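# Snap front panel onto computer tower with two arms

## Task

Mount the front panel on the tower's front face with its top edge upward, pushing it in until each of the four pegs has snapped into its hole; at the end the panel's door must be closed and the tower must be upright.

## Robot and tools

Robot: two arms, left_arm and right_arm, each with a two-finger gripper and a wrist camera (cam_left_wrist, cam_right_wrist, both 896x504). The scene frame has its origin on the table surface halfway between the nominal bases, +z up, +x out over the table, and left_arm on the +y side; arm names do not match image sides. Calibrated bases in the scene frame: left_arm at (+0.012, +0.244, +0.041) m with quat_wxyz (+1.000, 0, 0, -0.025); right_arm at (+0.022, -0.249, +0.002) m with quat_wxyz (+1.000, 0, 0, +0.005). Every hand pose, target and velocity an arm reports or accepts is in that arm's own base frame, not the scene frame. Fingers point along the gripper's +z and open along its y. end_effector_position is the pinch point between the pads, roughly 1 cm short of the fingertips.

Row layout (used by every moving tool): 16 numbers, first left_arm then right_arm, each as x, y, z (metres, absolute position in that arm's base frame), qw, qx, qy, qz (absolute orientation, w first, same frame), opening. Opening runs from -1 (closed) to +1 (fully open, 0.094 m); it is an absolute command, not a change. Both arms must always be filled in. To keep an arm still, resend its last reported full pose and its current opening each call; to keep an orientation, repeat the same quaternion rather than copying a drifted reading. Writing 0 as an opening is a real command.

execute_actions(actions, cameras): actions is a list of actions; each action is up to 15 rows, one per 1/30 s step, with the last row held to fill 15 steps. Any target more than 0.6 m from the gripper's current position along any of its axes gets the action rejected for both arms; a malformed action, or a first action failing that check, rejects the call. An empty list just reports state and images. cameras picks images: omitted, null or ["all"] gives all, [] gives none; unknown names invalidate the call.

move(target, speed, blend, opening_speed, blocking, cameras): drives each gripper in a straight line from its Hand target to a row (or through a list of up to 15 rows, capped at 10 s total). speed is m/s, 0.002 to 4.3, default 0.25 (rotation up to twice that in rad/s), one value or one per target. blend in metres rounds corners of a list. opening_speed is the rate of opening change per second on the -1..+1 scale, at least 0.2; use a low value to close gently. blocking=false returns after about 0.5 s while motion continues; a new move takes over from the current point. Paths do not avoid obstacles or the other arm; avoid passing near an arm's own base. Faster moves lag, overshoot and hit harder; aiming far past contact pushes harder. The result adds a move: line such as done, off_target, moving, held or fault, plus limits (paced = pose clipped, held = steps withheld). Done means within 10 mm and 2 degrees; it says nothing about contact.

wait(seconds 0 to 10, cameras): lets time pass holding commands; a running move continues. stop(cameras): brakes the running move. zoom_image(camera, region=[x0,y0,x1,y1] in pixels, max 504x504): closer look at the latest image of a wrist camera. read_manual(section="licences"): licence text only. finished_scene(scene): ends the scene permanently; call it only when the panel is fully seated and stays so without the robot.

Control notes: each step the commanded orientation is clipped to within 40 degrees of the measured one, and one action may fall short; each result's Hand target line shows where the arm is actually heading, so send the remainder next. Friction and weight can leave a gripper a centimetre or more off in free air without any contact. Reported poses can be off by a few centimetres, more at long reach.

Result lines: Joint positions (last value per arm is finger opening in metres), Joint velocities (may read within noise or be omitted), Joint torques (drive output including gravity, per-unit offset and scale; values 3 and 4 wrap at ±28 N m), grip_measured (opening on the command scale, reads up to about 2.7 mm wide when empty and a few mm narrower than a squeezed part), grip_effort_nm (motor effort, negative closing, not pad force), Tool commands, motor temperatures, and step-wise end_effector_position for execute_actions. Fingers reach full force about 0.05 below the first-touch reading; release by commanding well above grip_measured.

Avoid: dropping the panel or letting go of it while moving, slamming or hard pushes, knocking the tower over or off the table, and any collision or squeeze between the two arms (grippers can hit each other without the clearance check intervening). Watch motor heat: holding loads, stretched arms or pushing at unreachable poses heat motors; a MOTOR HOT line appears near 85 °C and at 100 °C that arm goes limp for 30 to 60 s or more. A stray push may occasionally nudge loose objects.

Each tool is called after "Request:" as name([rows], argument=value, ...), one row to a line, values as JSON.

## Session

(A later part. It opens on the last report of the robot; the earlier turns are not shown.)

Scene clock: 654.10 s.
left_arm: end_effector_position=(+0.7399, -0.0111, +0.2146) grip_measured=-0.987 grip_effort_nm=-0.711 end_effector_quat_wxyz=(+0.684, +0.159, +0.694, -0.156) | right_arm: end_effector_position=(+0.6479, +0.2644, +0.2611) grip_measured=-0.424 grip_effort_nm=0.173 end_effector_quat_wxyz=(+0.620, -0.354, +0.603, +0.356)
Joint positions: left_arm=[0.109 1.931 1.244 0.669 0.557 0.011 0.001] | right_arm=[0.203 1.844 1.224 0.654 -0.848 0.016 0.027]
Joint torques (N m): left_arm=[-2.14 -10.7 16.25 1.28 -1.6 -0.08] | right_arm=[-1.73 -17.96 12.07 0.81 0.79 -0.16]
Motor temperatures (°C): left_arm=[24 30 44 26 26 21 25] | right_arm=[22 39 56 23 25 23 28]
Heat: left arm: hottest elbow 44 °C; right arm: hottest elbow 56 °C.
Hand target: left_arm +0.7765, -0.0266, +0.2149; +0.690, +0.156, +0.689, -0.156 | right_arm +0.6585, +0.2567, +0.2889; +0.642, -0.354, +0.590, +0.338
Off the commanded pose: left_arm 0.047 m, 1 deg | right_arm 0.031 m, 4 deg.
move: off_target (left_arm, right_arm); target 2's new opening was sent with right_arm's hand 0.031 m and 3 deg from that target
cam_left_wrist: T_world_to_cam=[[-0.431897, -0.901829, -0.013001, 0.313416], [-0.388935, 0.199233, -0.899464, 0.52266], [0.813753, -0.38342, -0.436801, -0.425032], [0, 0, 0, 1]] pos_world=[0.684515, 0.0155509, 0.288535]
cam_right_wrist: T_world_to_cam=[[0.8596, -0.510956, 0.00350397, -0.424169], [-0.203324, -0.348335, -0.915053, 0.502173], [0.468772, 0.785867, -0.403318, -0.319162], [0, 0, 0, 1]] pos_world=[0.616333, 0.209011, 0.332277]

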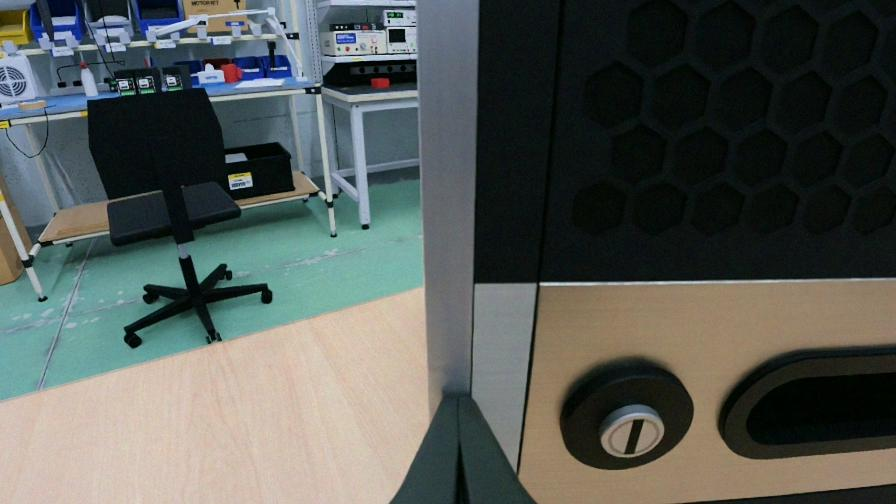

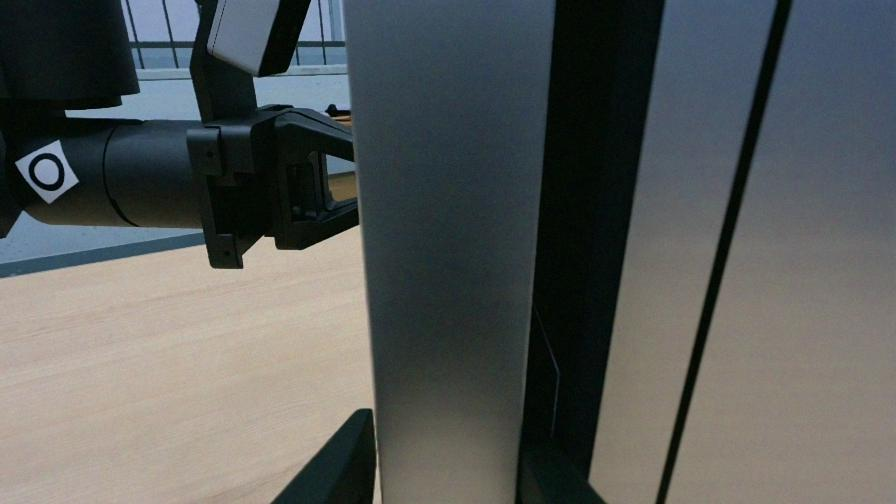

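Request:
move(target=[0.785,-0.026,0.215,0.6895,0.156,0.6895,-0.156,-1,0.598,0.150,0.285,0.6425,-0.3541,0.5899,0.3374,-0.42], speed=0.06)

Scene clock: 661.07 s.
left_arm: end_effector_position=(+0.7399, -0.0111, +0.2146) grip_measured=-0.987 grip_effort_nm=-0.706 end_effector_quat_wxyz=(+0.684, +0.159, +0.694, -0.156) | right_arm: end_effector_position=(+0.6006, +0.1562, +0.2699) grip_measured=-0.422 grip_effort_nm=0.120 end_effector_quat_wxyz=(+0.632, -0.354, +0.599, +0.342)
Joint positions: left_arm=[0.109 1.931 1.244 0.669 0.557 0.011 0.001] | right_arm=[0.018 1.703 1.032 0.732 -1.011 0.016 0.027]
Joint torques (N m): left_arm=[-2.49 -10.7 16.24 1.31 -1.62 -0.09] | right_arm=[-2.14 -16.56 8.25 1.8 -0.04 0.11]
Motor temperatures (°C): left_arm=[24 30 45 26 26 21 25] | right_arm=[22 38 55 22 25 23 27]
Heat: left arm: hottest elbow 45 °C; right arm: hottest elbow 55 °C.
Hand target: left_arm +0.7765, -0.0266, +0.2149; +0.690, +0.156, +0.689, -0.156 | right_arm +0.5980, +0.1501, +0.2850; +0.643, -0.354, +0.590, +0.337
Off the commanded pose: left_arm 0.047 m, 1 deg | right_arm 0.017 m, 2 deg.
move: off_target (left_arm, right_arm)
cam_left_wrist: T_world_to_cam=[[-0.431897, -0.901829, -0.013001, 0.313416], [-0.388935, 0.199233, -0.899464, 0.52266], [0.813753, -0.38342, -0.436801, -0.425032], [0, 0, 0, 1]] pos_world=[0.684515, 0.0155509, 0.288535]
cam_right_wrist: T_world_to_cam=[[0.847676, -0.529633, 0.0305757, -0.436097], [-0.184526, -0.348387, -0.919008, 0.45268], [0.497389, 0.773379, -0.39305, -0.226393], [0, 0, 0, 1]] pos_world=[0.565805, 0.101824, 0.340367]

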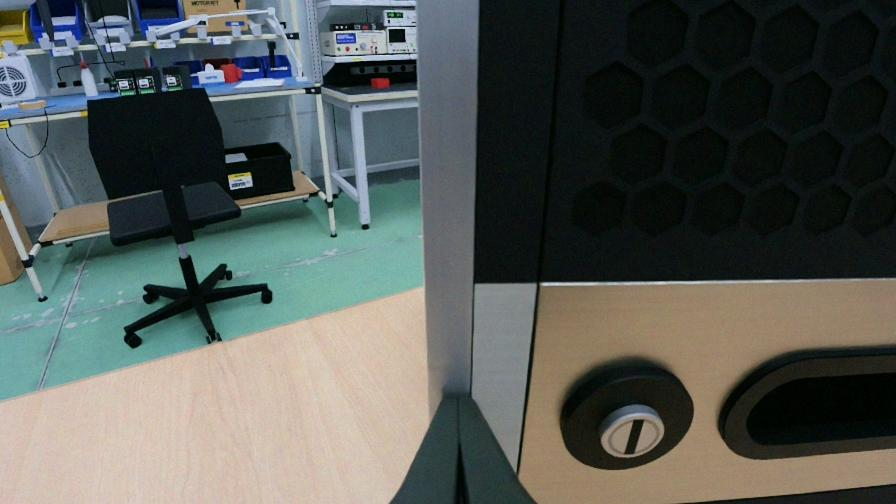

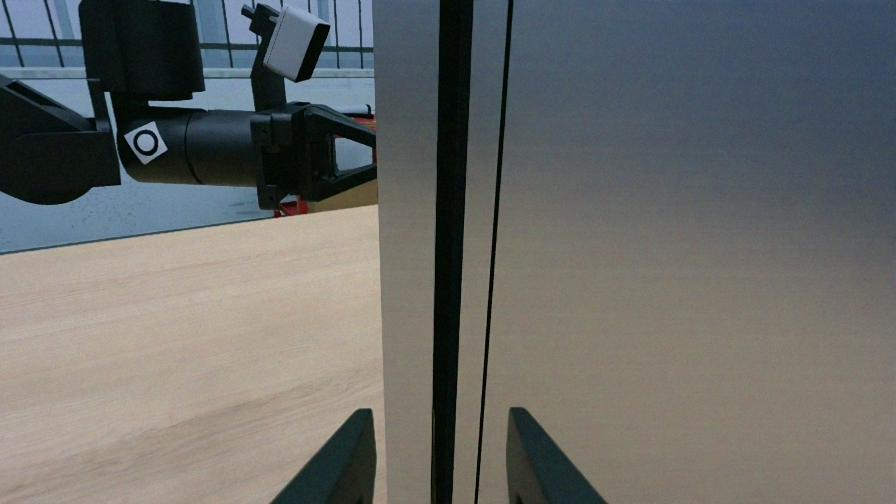

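Request:
move([
  [0.785,-0.026,0.215,0.6895,0.156,0.6895,-0.156,-1,0.52,0.16,0.27,0.707,0,0.707,0,-1],
  [0.785,-0.026,0.215,0.6895,0.156,0.6895,-0.156,-1,0.50,0.30,0.26,0.6838,0.18,0.6838,-0.18,-1],
  [0.785,-0.026,0.215,0.6895,0.156,0.6895,-0.156,-1,0.61,0.285,0.25,0.6838,0.18,0.6838,-0.18,-1],
], speed=0.15, blend=0.03, cameras=["cam_right_wrist"])

Scene clock: 676.90 s.
left_arm: end_effector_position=(+0.7399, -0.0111, +0.2146) grip_measured=-0.987 grip_effort_nm=-0.716 end_effector_quat_wxyz=(+0.684, +0.159, +0.694, -0.156) | right_arm: end_effector_position=(+0.5975, +0.2792, +0.2332) grip_measured=-0.986 grip_effort_nm=-0.759 end_effector_quat_wxyz=(+0.677, +0.171, +0.691, -0.187)
Joint positions: left_arm=[0.109 1.931 1.244 0.669 0.557 0.011 0.001] | right_arm=[0.683 1.875 1.218 0.621 1.195 0.005 0.001]
Joint torques (N m): left_arm=[-2.32 -10.64 16.2 1.26 -1.59 -0.08] | right_arm=[-1.44 -16.56 12.96 0.7 -0.07 -0.11]
Heat: left arm: hottest elbow 47 °C; right arm: hottest elbow 53 °C.
Hand target: left_arm +0.7765, -0.0266, +0.2149; +0.690, +0.156, +0.689, -0.156 | right_arm +0.6089, +0.2842, +0.2501; +0.684, +0.180, +0.684, -0.180
Off the commanded pose: left_arm 0.047 m, 1 deg | right_arm 0.022 m, 2 deg.
move: off_target (left_arm, right_arm)
cam_right_wrist: T_world_to_cam=[[-0.504464, -0.863142, 0.0224264, 0.535742], [-0.386003, 0.202214, -0.900062, 0.423549], [0.772346, -0.462705, -0.435185, -0.143732], [0, 0, 0, 1]] pos_world=[0.544764, 0.310268, 0.306656]

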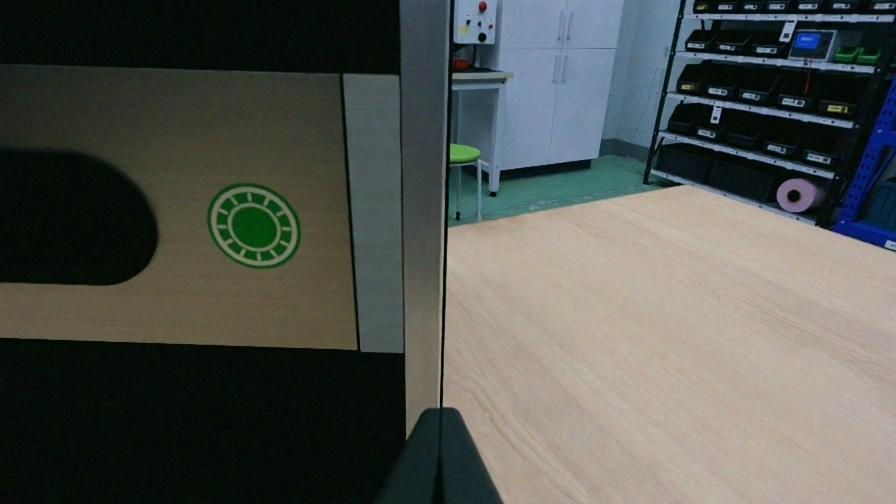

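Request:
move([
  [0.785,-0.026,0.215,0.6895,0.156,0.6895,-0.156,-1,0.618,0.290,0.26,0.6838,0.18,0.6838,-0.18,-1],
  [0.785,-0.026,0.215,0.6895,0.156,0.6895,-0.156,-1,0.67,0.260,0.26,0.6838,0.18,0.6838,-0.18,-1],
], speed=0.04)

Scene clock: 683.53 s.
left_arm: end_effector_position=(+0.7402, -0.0114, +0.2143) grip_measured=-0.987 grip_effort_nm=-0.716 end_effector_quat_wxyz=(+0.684, +0.160, +0.694, -0.156) | right_arm: end_effector_position=(+0.6403, +0.2778, +0.2429) grip_measured=-0.986 grip_effort_nm=-0.764 end_effector_quat_wxyz=(+0.679, +0.159, +0.695, -0.175)
Joint positions: left_arm=[0.109 1.933 1.246 0.668 0.56 0.011 0.001] | right_arm=[0.632 1.918 1.32 0.562 1.11 0.005 0.001]
Joint torques (N m): left_arm=[-2.49 -10.81 16.2 1.32 -1.69 -0.09] | right_arm=[-4.37 -16.5 14.72 0.66 -0.31 -0.11]
Heat: left arm: hottest elbow 48 °C; right arm: hottest elbow 53 °C.
Hand target: left_arm +0.7766, -0.0266, +0.2147; +0.690, +0.156, +0.690, -0.156 | right_arm +0.6667, +0.2584, +0.2602; +0.684, +0.180, +0.683, -0.180
Off the commanded pose: left_arm 0.047 m, 1 deg | right_arm 0.039 m, 3 deg.
move: off_target (left_arm, right_arm)
cam_left_wrist: T_world_to_cam=[[-0.434005, -0.900824, -0.0124761, 0.314774], [-0.389191, 0.199961, -0.899192, 0.522742], [0.812508, -0.385398, -0.437377, -0.424432], [0, 0, 0, 1]] pos_world=[0.684915, 0.0154525, 0.288335]
cam_right_wrist: T_world_to_cam=[[-0.474236, -0.880132, 0.0216387, 0.541513], [-0.394727, 0.190591, -0.898814, 0.457554], [0.78695, -0.434792, -0.437797, -0.189775], [0, 0, 0, 1]] pos_world=[0.586758, 0.306885, 0.316455]

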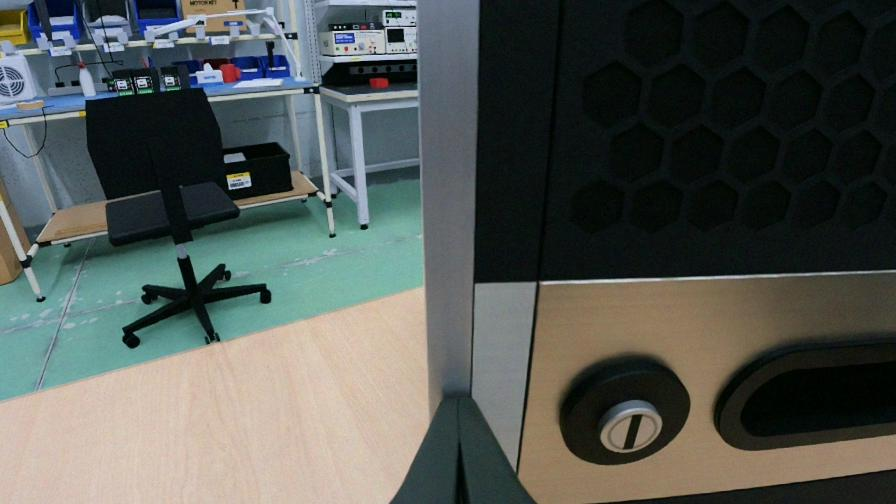

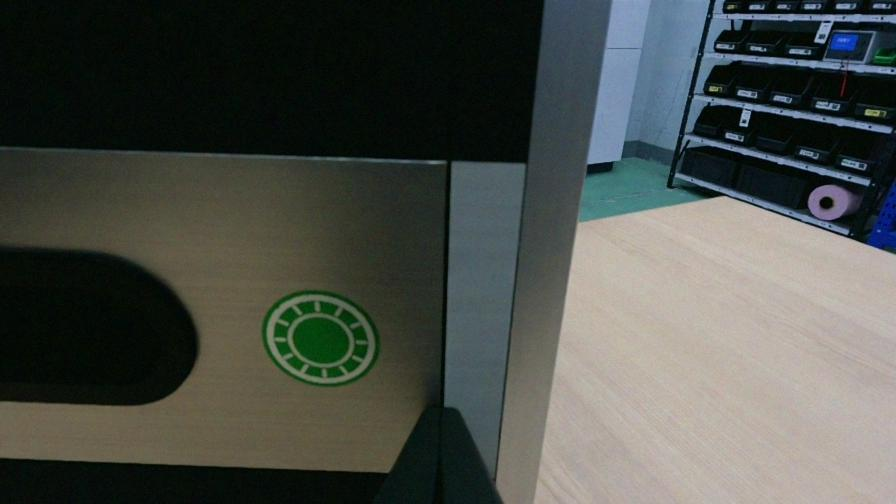

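Request:
move([
  [0.785,-0.026,0.215,0.6895,0.156,0.6895,-0.156,-1,0.62,0.285,0.26,0.6838,0.18,0.6838,-0.18,-1],
  [0.785,-0.026,0.215,0.6895,0.156,0.6895,-0.156,-1,0.615,0.272,0.26,0.6838,0.18,0.6838,-0.18,-1],
  [0.785,-0.026,0.215,0.6895,0.156,0.6895,-0.156,-1,0.672,0.242,0.26,0.6838,0.18,0.6838,-0.18,-1],
], speed=0.04)

Scene clock: 692.77 s.
left_arm: end_effector_position=(+0.7403, -0.0114, +0.2145) grip_measured=-0.987 grip_effort_nm=-0.701 end_effector_quat_wxyz=(+0.684, +0.160, +0.694, -0.156) | right_arm: end_effector_position=(+0.6343, +0.2662, +0.2416) grip_measured=-0.986 grip_effort_nm=-0.755 end_effector_quat_wxyz=(+0.678, +0.156, +0.697, -0.174)
Joint positions: left_arm=[0.109 1.933 1.246 0.668 0.56 0.011 0.001] | right_arm=[0.622 1.891 1.276 0.574 1.093 0.005 0.001]
Joint torques (N m): left_arm=[-2.02 -10.87 16.18 1.29 -1.69 -0.07] | right_arm=[-5.77 -15.38 15.43 0.81 -0.6 -0.13]
Motor temperatures (°C): left_arm=[24 29 51 26 27 21 25] | right_arm=[22 38 53 22 25 23 27]
Heat: left arm: hottest elbow 51 °C; right arm: hottest elbow 53 °C.
Hand target: left_arm +0.7767, -0.0266, +0.2148; +0.690, +0.156, +0.689, -0.156 | right_arm +0.6670, +0.2398, +0.2601; +0.684, +0.179, +0.683, -0.180
Off the commanded pose: left_arm 0.047 m, 1 deg | right_arm 0.048 m, 3 deg.
move: off_target (left_arm, right_arm)
cam_left_wrist: T_world_to_cam=[[-0.43396, -0.900841, -0.0127898, 0.314836], [-0.388812, 0.20007, -0.899332, 0.5227], [0.812714, -0.385301, -0.43708, -0.424573], [0, 0, 0, 1]] pos_world=[0.684914, 0.0154523, 0.288535]
cam_right_wrist: T_world_to_cam=[[-0.468435, -0.883111, 0.0261601, 0.524492], [-0.400213, 0.185704, -0.897409, 0.460709], [0.787654, -0.430848, -0.440423, -0.191569], [0, 0, 0, 1]] pos_world=[0.580962, 0.295092, 0.315352]

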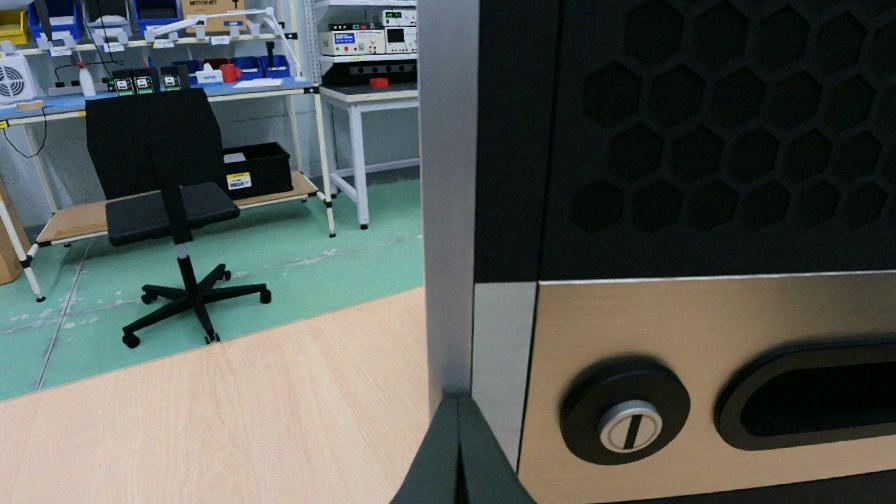

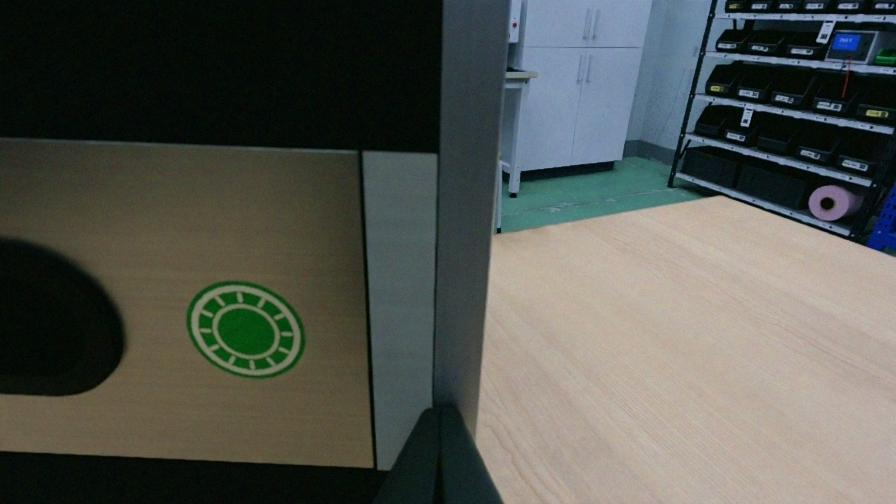

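Request:
move(target=[0.825,-0.044,0.215,0.6895,0.156,0.6895,-0.156,-1,0.712,0.220,0.26,0.6838,0.18,0.6838,-0.18,-1], speed=0.04, cameras=[])

Request:
move(target=[0.865,-0.062,0.215,0.6895,0.156,0.6895,-0.156,-1,0.752,0.198,0.26,0.6838,0.18,0.6838,-0.18,-1], speed=0.04)

Scene clock: 700.90 s.
left_arm: end_effector_position=(+0.7782, -0.0027, +0.2142) grip_measured=-0.987 grip_effort_nm=-0.711 end_effector_quat_wxyz=(+0.685, +0.146, +0.699, -0.144) | right_arm: end_effector_position=(+0.6643, +0.2756, +0.2428) grip_measured=-0.986 grip_effort_nm=-0.750 end_effector_quat_wxyz=(+0.683, +0.139, +0.700, -0.154)
Joint positions: left_arm=[0.107 2.004 1.37 0.611 0.521 0.01 0.001] | right_arm=[0.598 1.937 1.352 0.549 1.016 0.005 0.001]
Joint torques (N m): left_arm=[-5.01 -11.63 16.73 1.39 -1.4 -0.08] | right_arm=[-8.23 -16.44 15.1 0.81 0.02 -0.13]
Heat: left arm: hottest elbow 53 °C; right arm: hottest elbow 53 °C.
Hand target: left_arm +0.8125, -0.0448, +0.2151; +0.690, +0.156, +0.689, -0.156 | right_arm +0.7029, +0.2175, +0.2599; +0.684, +0.180, +0.683, -0.180
Off the commanded pose: left_arm 0.062 m, 2 deg | right_arm 0.075 m, 6 deg.
move: off_target (left_arm, right_arm)

Scene clock: 702.83 s.
left_arm: end_effector_position=(+0.8196, -0.0021, +0.2147) grip_measured=-0.987 grip_effort_nm=-0.701 end_effector_quat_wxyz=(+0.686, +0.137, +0.702, -0.136) | right_arm: end_effector_position=(+0.6970, +0.2786, +0.2434) grip_measured=-0.986 grip_effort_nm=-0.755 end_effector_quat_wxyz=(+0.686, +0.127, +0.703, -0.140)
Joint positions: left_arm=[0.096 2.087 1.517 0.545 0.484 0.01 0.001] | right_arm=[0.568 1.988 1.438 0.517 0.947 0.005 0.001]
Joint torques (N m): left_arm=[-5.89 -13.1 16.81 1.54 -0.98 -0.07] | right_arm=[-10.29 -17.61 14.9 0.98 0.54 -0.13]
Heat: left arm: hottest elbow 54 °C; right arm: hottest elbow 53 °C.
Hand target: left_arm +0.8489, -0.0625, +0.2151; +0.690, +0.156, +0.690, -0.156 | right_arm +0.7388, +0.1957, +0.2596; +0.684, +0.179, +0.683, -0.180
Off the commanded pose: left_arm 0.075 m, 3 deg | right_arm 0.099 m, 8 deg.
move: off_target (left_arm, right_arm)
cam_left_wrist: T_world_to_cam=[[-0.376868, -0.926217, -0.00958682, 0.310162], [-0.407261, 0.174988, -0.896392, 0.566207], [0.831931, -0.333917, -0.443159, -0.499768], [0, 0, 0, 1]] pos_world=[0.763257, 0.0213172, 0.289039]
cam_right_wrist: T_world_to_cam=[[-0.385911, -0.922388, 0.0165007, 0.520605], [-0.412557, 0.156553, -0.897378, 0.501761], [0.825148, -0.353116, -0.440954, -0.282393], [0, 0, 0, 1]] pos_world=[0.640929, 0.30193, 0.317157]

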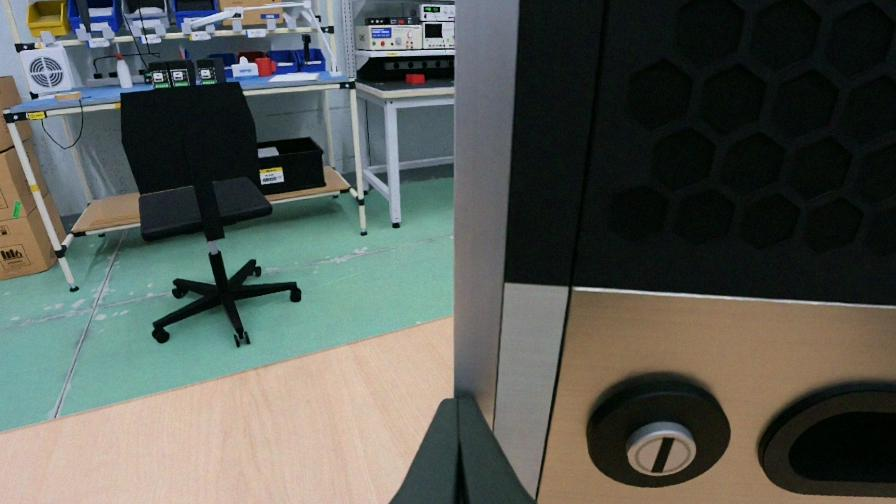

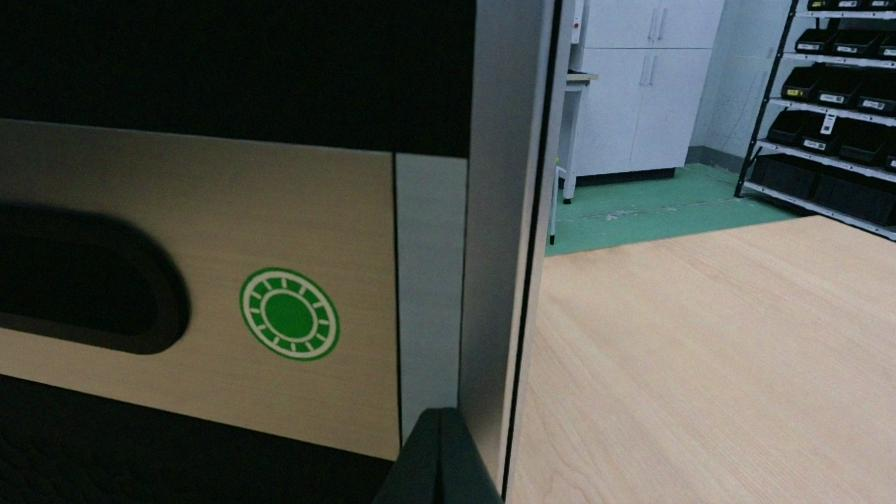

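Request:
move([
  [0.70,0.05,0.24,0.6895,0.156,0.6895,-0.156,-1,0.58,0.32,0.26,0.6838,0.18,0.6838,-0.18,-1],
  [0.60,0.1,0.50,0.645,0.086,0.755,-0.072,0.5,0.45,0.20,0.30,0.6838,0.18,0.6838,-0.18,-1],
], speed=0.15)

Scene clock: 713.47 s.
left_arm: end_effector_position=(+0.5979, +0.0949, +0.4741) grip_measured=+0.498 grip_effort_nm=0.051 end_effector_quat_wxyz=(+0.632, +0.080, +0.766, -0.084) | right_arm: end_effector_position=(+0.4536, +0.1983, +0.2947) grip_measured=-0.986 grip_effort_nm=-0.750 end_effector_quat_wxyz=(+0.682, +0.181, +0.684, -0.183)
Joint positions: left_arm=[0.301 1.336 1.356 -0.238 0.527 0.083 0.07] | right_arm=[0.751 1.413 0.801 0.604 1.272 0.005 0.001]
Joint torques (N m): left_arm=[0.91 -10.11 13.05 1.8 0 0.12] | right_arm=[-0.32 -11.46 8.55 0.66 0.14 -0.11]
Heat: left arm: hottest elbow 54 °C; right arm: hottest elbow 52 °C.
Hand target: left_arm +0.5989, +0.0996, +0.4996; +0.646, +0.086, +0.755, -0.072 | right_arm +0.4500, +0.1999, +0.3000; +0.684, +0.180, +0.684, -0.180
Off the commanded pose: left_arm 0.026 m, 2 deg | right_arm 0.007 m, 0 deg.
move: off_target (left_arm); target 2's new opening was sent with left_arm's hand 0.026 m and 3 deg from that target
cam_left_wrist: T_world_to_cam=[[-0.228441, -0.973423, 0.0161865, 0.222383], [-0.572731, 0.120926, -0.810775, 0.755036], [0.78727, -0.194485, -0.585134, -0.0871129], [0, 0, 0, 1]] pos_world=[0.551816, 0.108228, 0.557592]
cam_right_wrist: T_world_to_cam=[[-0.511973, -0.858995, -0.0034755, 0.402229], [-0.364264, 0.220767, -0.904751, 0.427531], [0.777943, -0.461942, -0.425927, -0.0486817], [0, 0, 0, 1]] pos_world=[0.399536, 0.22864, 0.367472]

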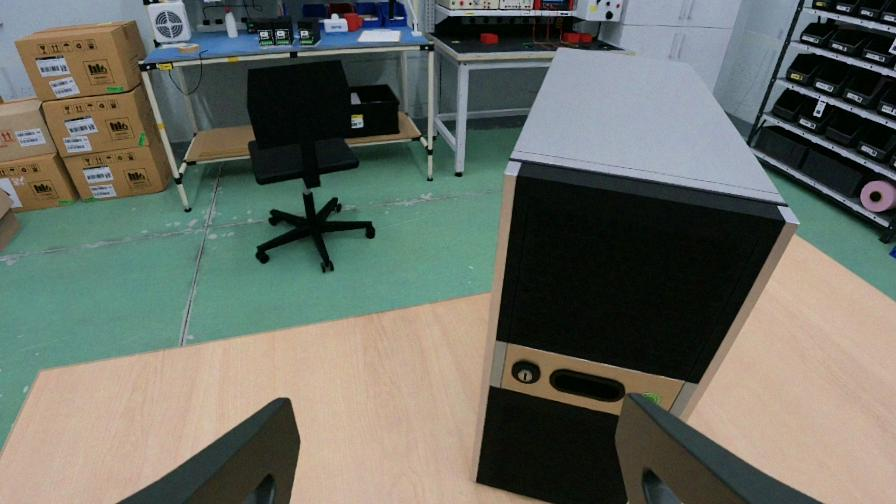

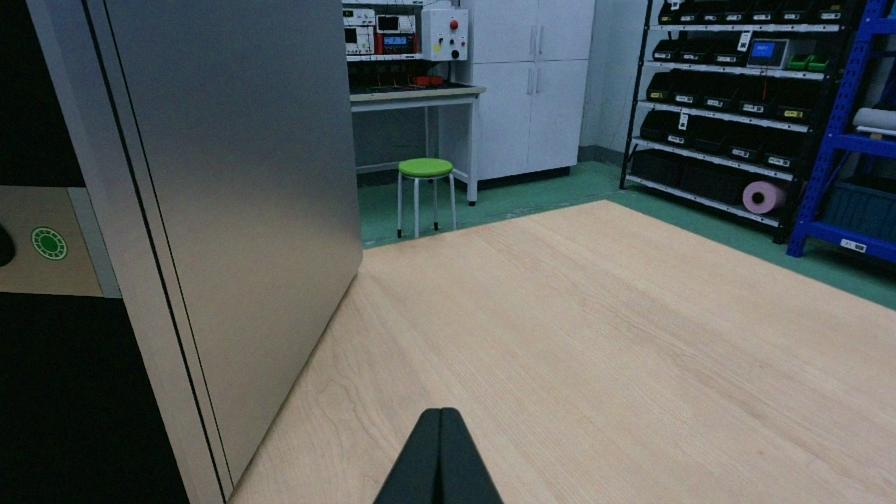

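Request:
zoom_image(camera="cam_right_wrist", region=[20, 0, 240, 504])

Request:
zoom_image(camera="cam_left_wrist", region=[460, 140, 820, 250])

Scaled by 1.000.

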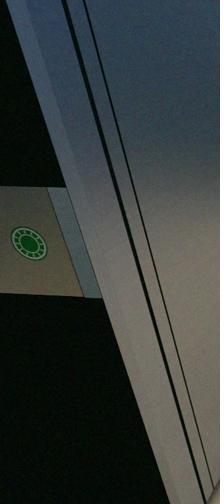

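Scaled by 1.400 (camera's finer frame: 1280x720).

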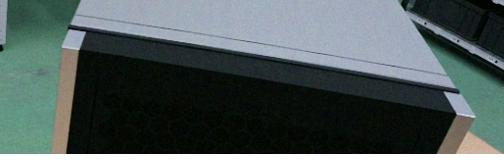

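Request:
move(target=[0.58,0.34,0.36,0.627,0.326,0.627,-0.326,0.5,0.45,0.2,0.30,0.6838,0.18,0.6838,-0.18,-1], speed=0.2, cameras=["cam_left_wrist"])

Scene clock: 746.80 s.
left_arm: end_effector_position=(+0.5720, +0.3315, +0.3531) grip_measured=+0.498 grip_effort_nm=0.051 end_effector_quat_wxyz=(+0.647, +0.251, +0.662, -0.282) | right_arm: end_effector_position=(+0.4536, +0.1983, +0.2947) grip_measured=-0.986 grip_effort_nm=-0.745 end_effector_quat_wxyz=(+0.682, +0.181, +0.684, -0.183)
Joint positions: left_arm=[0.789 1.865 1.608 -0.05 1.561 0.259 0.07] | right_arm=[0.751 1.413 0.801 0.604 1.272 0.005 0.001]
Joint torques (N m): left_arm=[0.09 -15.33 12.12 2.13 0.32 0.13] | right_arm=[-1.08 -11.46 8.59 0.8 0.15 -0.11]
Heat: left arm: hottest elbow 50 °C; right arm: hottest elbow 50 °C.
Hand target: left_arm +0.5797, +0.3392, +0.3598; +0.654, +0.267, +0.656, -0.267 | right_arm +0.4500, +0.1999, +0.3000; +0.684, +0.180, +0.684, -0.180
Off the commanded pose: left_arm 0.014 m, 11 deg | right_arm 0.007 m, 0 deg.
joint sent to its limit (left arm) — joint 5 (wrist yaw), upper limit. The joint targets are off in orientation, not in position.
move: off_target (left_arm)
cam_left_wrist: T_world_to_cam=[[-0.696057, -0.717038, 0.0368922, 0.623943], [-0.328941, 0.272801, -0.904089, 0.45665], [0.638202, -0.641433, -0.425748, 0.0855763], [0, 0, 0, 1]] pos_world=[0.529896, 0.377707, 0.426267]

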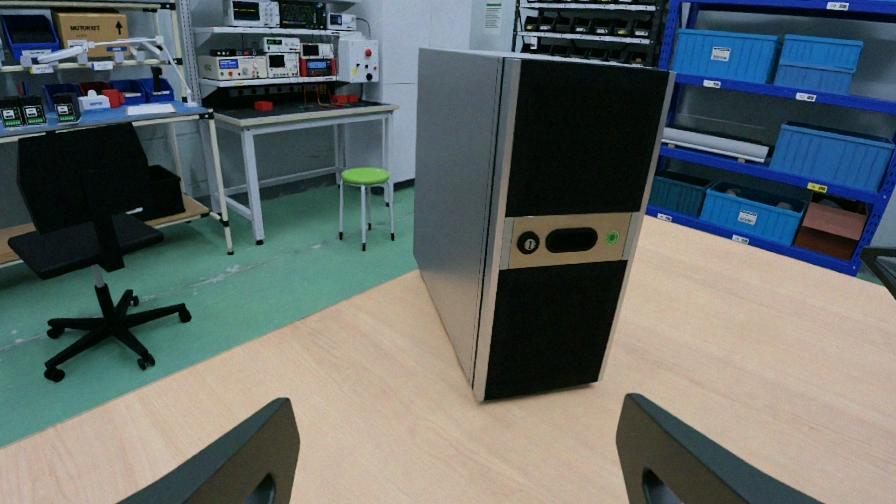

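Request:
zoom_image(camera="cam_left_wrist", region=[480, 40, 580, 130])

Request:
zoom_image(camera="cam_left_wrist", region=[440, 330, 540, 420])

Request:
zoom_image(camera="cam_left_wrist", region=[390, 220, 490, 310])

Scaled by 5.040 (camera's finer frame: 1280x720).

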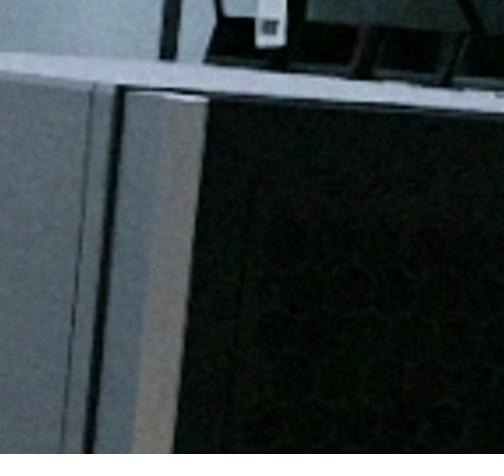

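Scaled by 5.040 (camera's finer frame: 1280x720).

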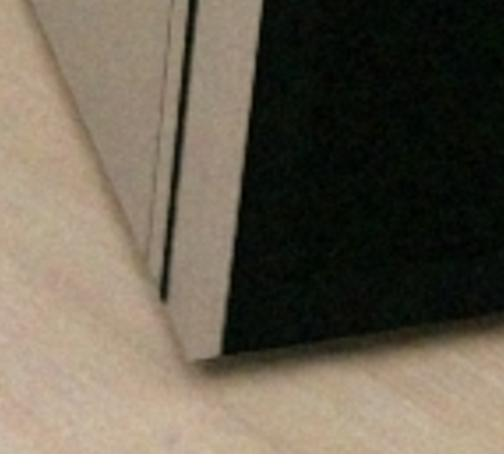

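Scaled by 5.040 (camera's finer frame: 1280x720).

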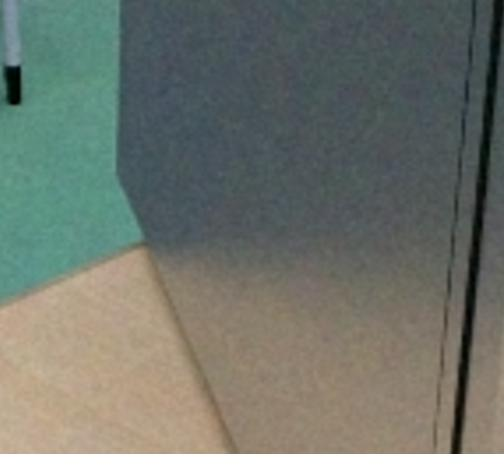

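Request:
move([
  [0.70,0.20,0.15,0.707,0,0.707,0,-1,0.40,0.1,0.30,0.707,0,0.707,0,-1],
  [0.86,0.06,0.10,0.707,0,0.707,0,-1,0.40,0.1,0.30,0.707,0,0.707,0,-1],
], speed=0.15, blend=0.03)

Scene clock: 791.10 s.
left_arm: end_effector_position=(+0.8494, +0.0579, +0.1070) grip_measured=-0.987 grip_effort_nm=-0.716 end_effector_quat_wxyz=(+0.707, +0.005, +0.707, +0.003) | right_arm: end_effector_position=(+0.4003, +0.1059, +0.2973) grip_measured=-0.986 grip_effort_nm=-0.745 end_effector_quat_wxyz=(+0.706, -0.003, +0.709, +0.005)
Joint positions: left_arm=[0.087 2.303 1.556 0.747 0.09 0.011 0.001] | right_arm=[0.429 0.882 0.428 0.45 0.418 0.005 0.001]
Joint torques (N m): left_arm=[0.15 -18.26 10.21 1.92 -0.11 -0.1] | right_arm=[-2.32 -5.36 9.57 0.99 -0.06 -0.08]
Motor temperatures (°C): left_arm=[24 31 48 26 25 21 25] | right_arm=[22 34 48 22 24 23 27]
Heat: left arm: hottest elbow 48 °C; right arm: hottest elbow 48 °C.
Hand target: left_arm +0.8590, +0.0599, +0.1002; +0.707, +0.000, +0.707, +0.000 | right_arm +0.4000, +0.1001, +0.3001; +0.707, +0.000, +0.707, +0.000
Off the commanded pose: left_arm 0.013 m, 1 deg | right_arm 0.006 m, 1 deg.
move: off_target (left_arm)
cam_left_wrist: T_world_to_cam=[[-0.000780798, -0.999744, -0.022619, 0.0620152], [-0.423398, 0.0208221, -0.905704, 0.494981], [0.905943, 0.00886968, -0.423306, -0.637096], [0, 0, 0, 1]] pos_world=[0.786795, 0.0573436, 0.180023]
cam_right_wrist: T_world_to_cam=[[-0.00601402, -0.999944, -0.00872313, 0.10943], [-0.42763, 0.0104571, -0.903894, 0.478237], [0.903934, -0.00170576, -0.427669, -0.147441], [0, 0, 0, 1]] pos_world=[0.338443, 0.104172, 0.370174]

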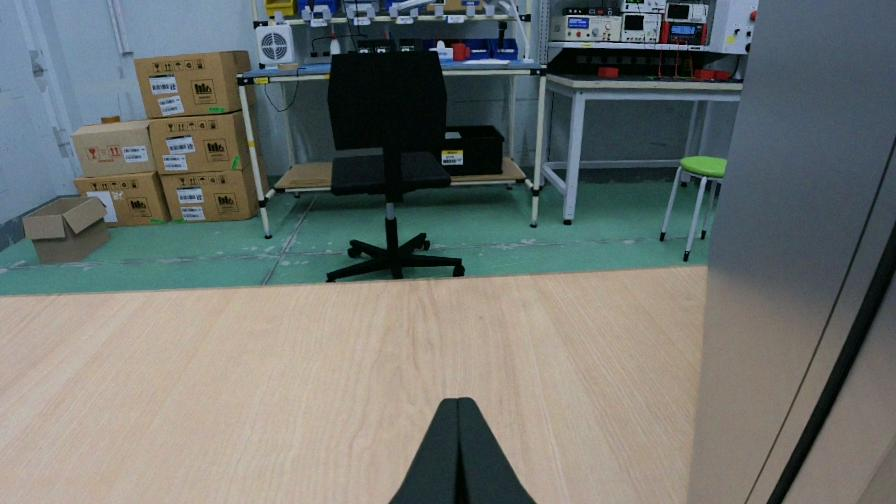

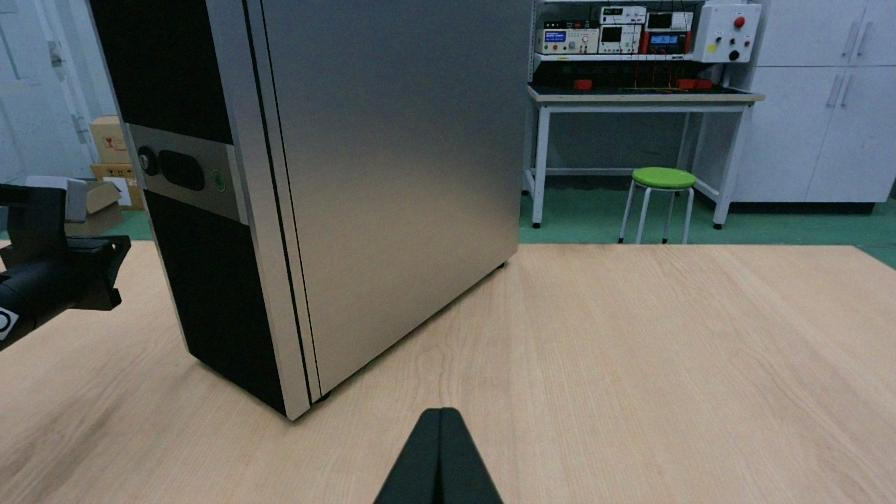

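Request:
move([
  [0.865,-0.0,0.095,0.707,0,0.707,0,-1,0.40,0.1,0.30,0.707,0,0.707,0,-1],
  [0.82,-0.10,0.095,0.707,0,0.707,0,-1,0.40,0.1,0.30,0.707,0,0.707,0,-1],
], speed=0.06)

Scene clock: 807.30 s.
left_arm: end_effector_position=(+0.8221, -0.0041, +0.0880) grip_measured=-0.987 grip_effort_nm=-0.711 end_effector_quat_wxyz=(+0.700, -0.048, +0.711, +0.055) | right_arm: end_effector_position=(+0.4002, +0.1058, +0.2971) grip_measured=-0.986 grip_effort_nm=-0.745 end_effector_quat_wxyz=(+0.706, -0.003, +0.709, +0.005)
Joint positions: left_arm=[-0.044 2.281 1.453 0.812 -0.189 0.008 0.001] | right_arm=[0.429 0.882 0.427 0.45 0.418 0.005 0.001]
Joint torques (N m): left_arm=[-8.29 -20.66 6.42 2.59 1.83 -0.03] | right_arm=[-2.08 -5.3 9.74 1.2 -0.07 -0.09]
Heat: left arm: hottest elbow 47 °C; right arm: hottest elbow 47 °C.
Hand target: left_arm +0.8160, -0.0964, +0.0946; +0.707, +0.000, +0.707, +0.000 | right_arm +0.3999, +0.1001, +0.2999; +0.707, +0.000, +0.707, +0.000
Off the commanded pose: left_arm 0.096 m, 8 deg | right_arm 0.007 m, 1 deg.
move: off_target (left_arm)
cam_left_wrist: T_world_to_cam=[[0.146676, -0.988945, -0.0217762, -0.121679], [-0.435332, -0.0447677, -0.899156, 0.476505], [0.888241, 0.141365, -0.437086, -0.603484], [0, 0, 0, 1]] pos_world=[0.761324, -0.0136902, 0.162028]
cam_right_wrist: T_world_to_cam=[[-0.00606502, -0.999945, -0.00858806, 0.109396], [-0.42795, 0.0103575, -0.903743, 0.47812], [0.903782, -0.00180595, -0.42799, -0.147346], [0, 0, 0, 1]] pos_world=[0.338444, 0.104172, 0.369974]

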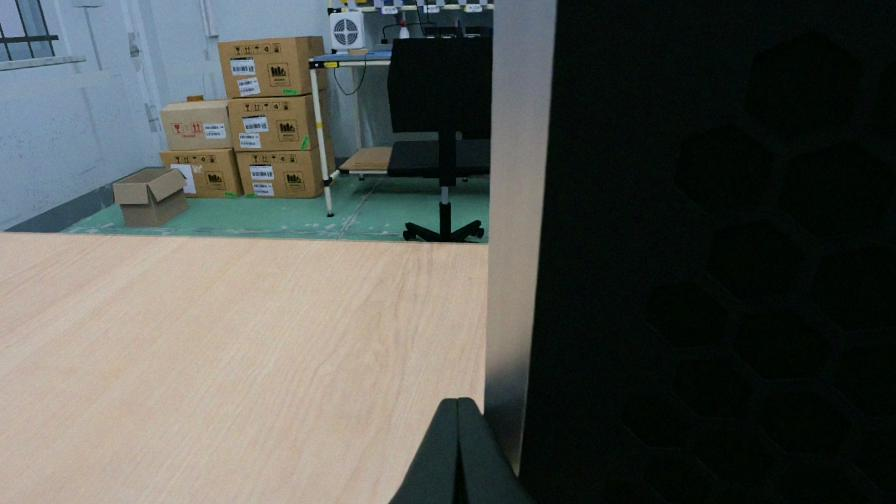

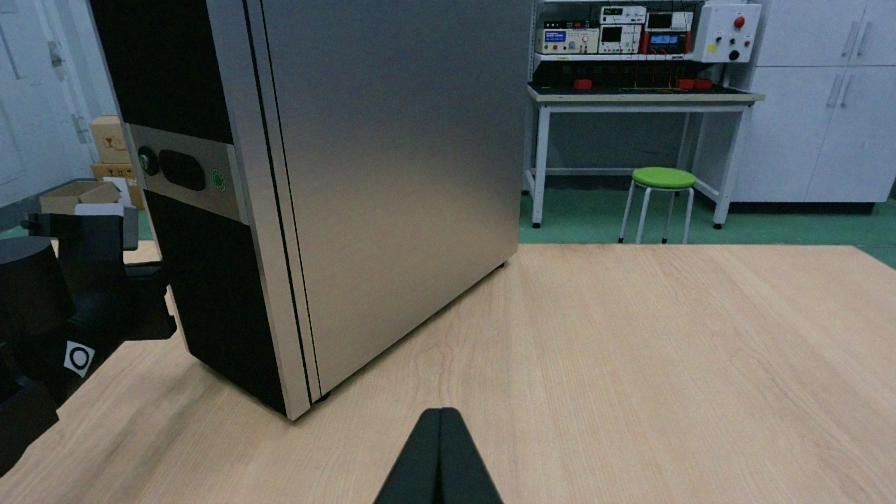

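Request:
move([
  [0.84,0.05,0.095,0.707,0,0.707,0,-1,0.40,0.1,0.30,0.707,0,0.707,0,-1],
  [0.895,0.03,0.095,0.707,0,0.707,0,-1,0.40,0.1,0.30,0.707,0,0.707,0,-1],
  [0.895,-0.14,0.095,0.707,0,0.707,0,-1,0.40,0.1,0.30,0.707,0,0.707,0,-1],
], speed=0.08)

Scene clock: 822.37 s.
left_arm: end_effector_position=(+0.8716, +0.0360, +0.0994) grip_measured=-0.986 grip_effort_nm=-0.774 end_effector_quat_wxyz=(+0.706, -0.094, +0.699, +0.064) | right_arm: end_effector_position=(+0.4003, +0.1057, +0.2971) grip_measured=-0.986 grip_effort_nm=-0.740 end_effector_quat_wxyz=(+0.706, -0.003, +0.709, +0.005)
Joint positions: left_arm=[-0.002 2.367 1.658 0.716 -0.225 -0.042 0.001] | right_arm=[0.429 0.882 0.427 0.45 0.418 0.005 0.001]
Joint torques (N m): left_arm=[-14.39 -20.01 9.7 1.72 1.77 0.42] | right_arm=[-2.49 -5.19 9.66 1.17 -0.05 -0.11]
Heat: left arm: hottest elbow 46 °C; right arm: hottest elbow 46 °C.
Hand target: left_arm +0.8703, -0.1314, +0.0963; +0.709, +0.000, +0.705, +0.000 | right_arm +0.4000, +0.1000, +0.2999; +0.707, +0.000, +0.707, +0.000
Off the commanded pose: left_arm 0.178 m, 13 deg | right_arm 0.006 m, 1 deg.
move: off_target (left_arm)
cam_left_wrist: T_world_to_cam=[[0.223149, -0.974239, 0.032607, -0.16152], [-0.400617, -0.122153, -0.908067, 0.483399], [0.888657, 0.189571, -0.417555, -0.652282], [0, 0, 0, 1]] pos_world=[0.809355, 0.025344, 0.171862]
cam_right_wrist: T_world_to_cam=[[-0.00642135, -0.999942, -0.00864298, 0.109436], [-0.427948, 0.0105596, -0.903741, 0.478099], [0.90378, -0.00210449, -0.427991, -0.147314], [0, 0, 0, 1]] pos_world=[0.338444, 0.104072, 0.369974]

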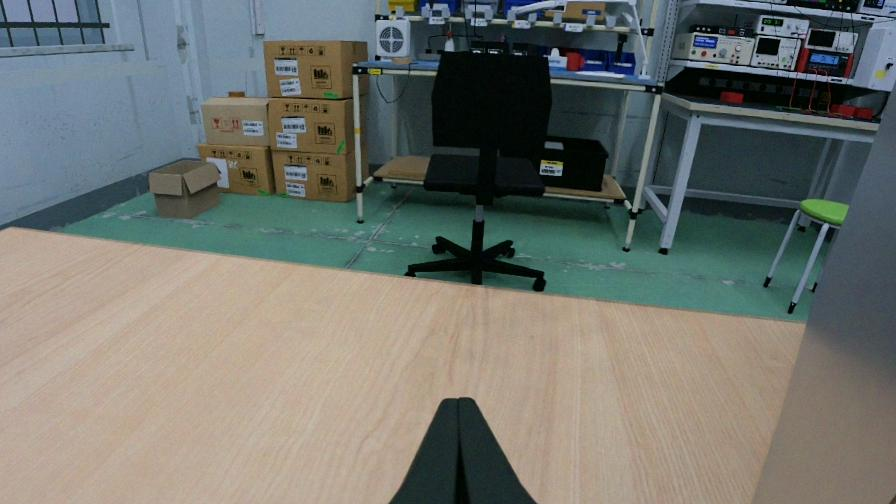

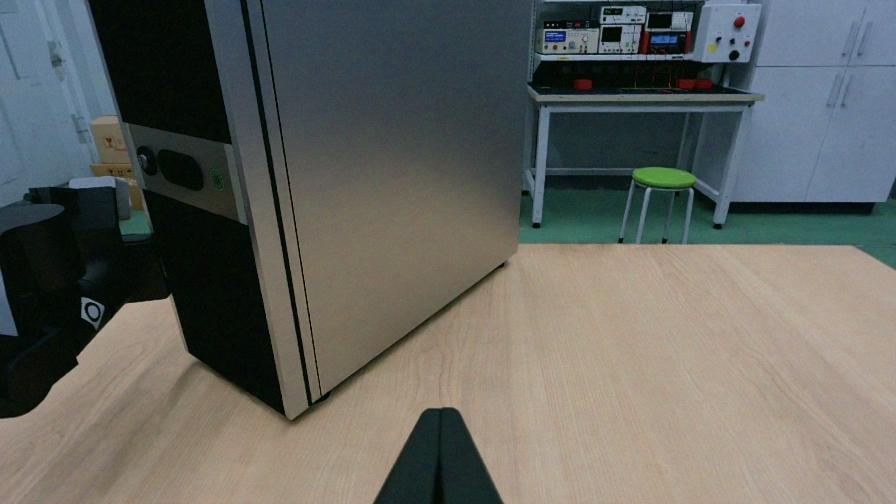

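Request:
move(target=[0.885,-0.21,0.095,0.707,0,0.707,0,-1,0.40,0.1,0.30,0.707,0,0.707,0,-1], speed=0.05)

Scene clock: 836.20 s.
left_arm: end_effector_position=(+0.8545, +0.0167, +0.0900) grip_measured=-0.986 grip_effort_nm=-0.808 end_effector_quat_wxyz=(+0.700, -0.124, +0.699, +0.085) | right_arm: end_effector_position=(+0.4003, +0.1057, +0.2971) grip_measured=-0.986 grip_effort_nm=-0.745 end_effector_quat_wxyz=(+0.706, -0.003, +0.709, +0.005)
Joint positions: left_arm=[-0.048 2.352 1.604 0.74 -0.345 -0.057 0.001] | right_arm=[0.429 0.882 0.427 0.45 0.418 0.005 0.001]
Joint torques (N m): left_arm=[-18.32 -19.72 10.43 1.76 2.8 0.56] | right_arm=[-2.37 -4.72 9.69 1.09 -0.08 -0.09]
Heat: left arm: hottest elbow 46 °C; right arm: hottest elbow 46 °C.
Hand target: left_arm +0.8453, -0.1951, +0.0969; +0.710, -0.001, +0.704, -0.001 | right_arm +0.4000, +0.1000, +0.2999; +0.707, +0.000, +0.707, +0.000
Off the commanded pose: left_arm 0.229 m, 17 deg | right_arm 0.006 m, 1 deg.
move: off_target (left_arm)
cam_left_wrist: T_world_to_cam=[[0.294581, -0.954632, 0.0435802, -0.238626], [-0.398925, -0.164285, -0.902147, 0.464463], [0.868379, 0.24837, -0.429221, -0.619821], [0, 0, 0, 1]] pos_world=[0.79382, 0.0024493, 0.163373]
cam_right_wrist: T_world_to_cam=[[-0.00642135, -0.999942, -0.00864298, 0.109436], [-0.427948, 0.0105596, -0.903741, 0.478099], [0.90378, -0.00210449, -0.427991, -0.147314], [0, 0, 0, 1]] pos_world=[0.338444, 0.104072, 0.369974]

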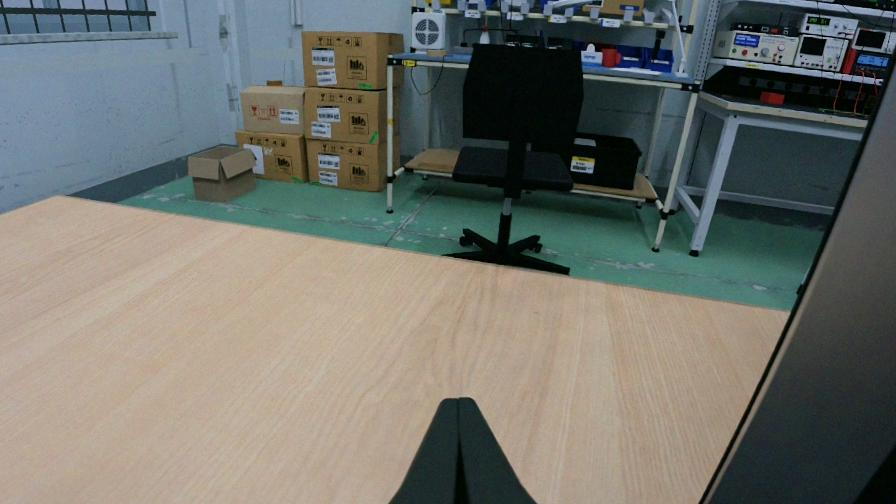

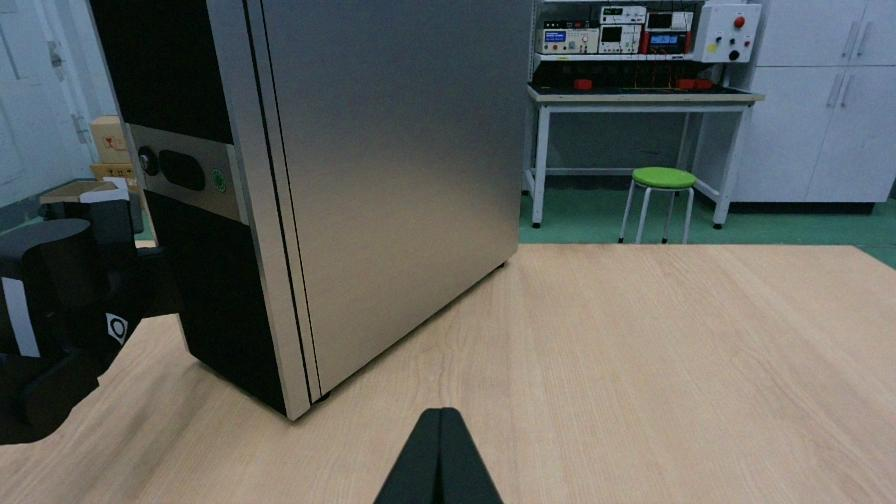

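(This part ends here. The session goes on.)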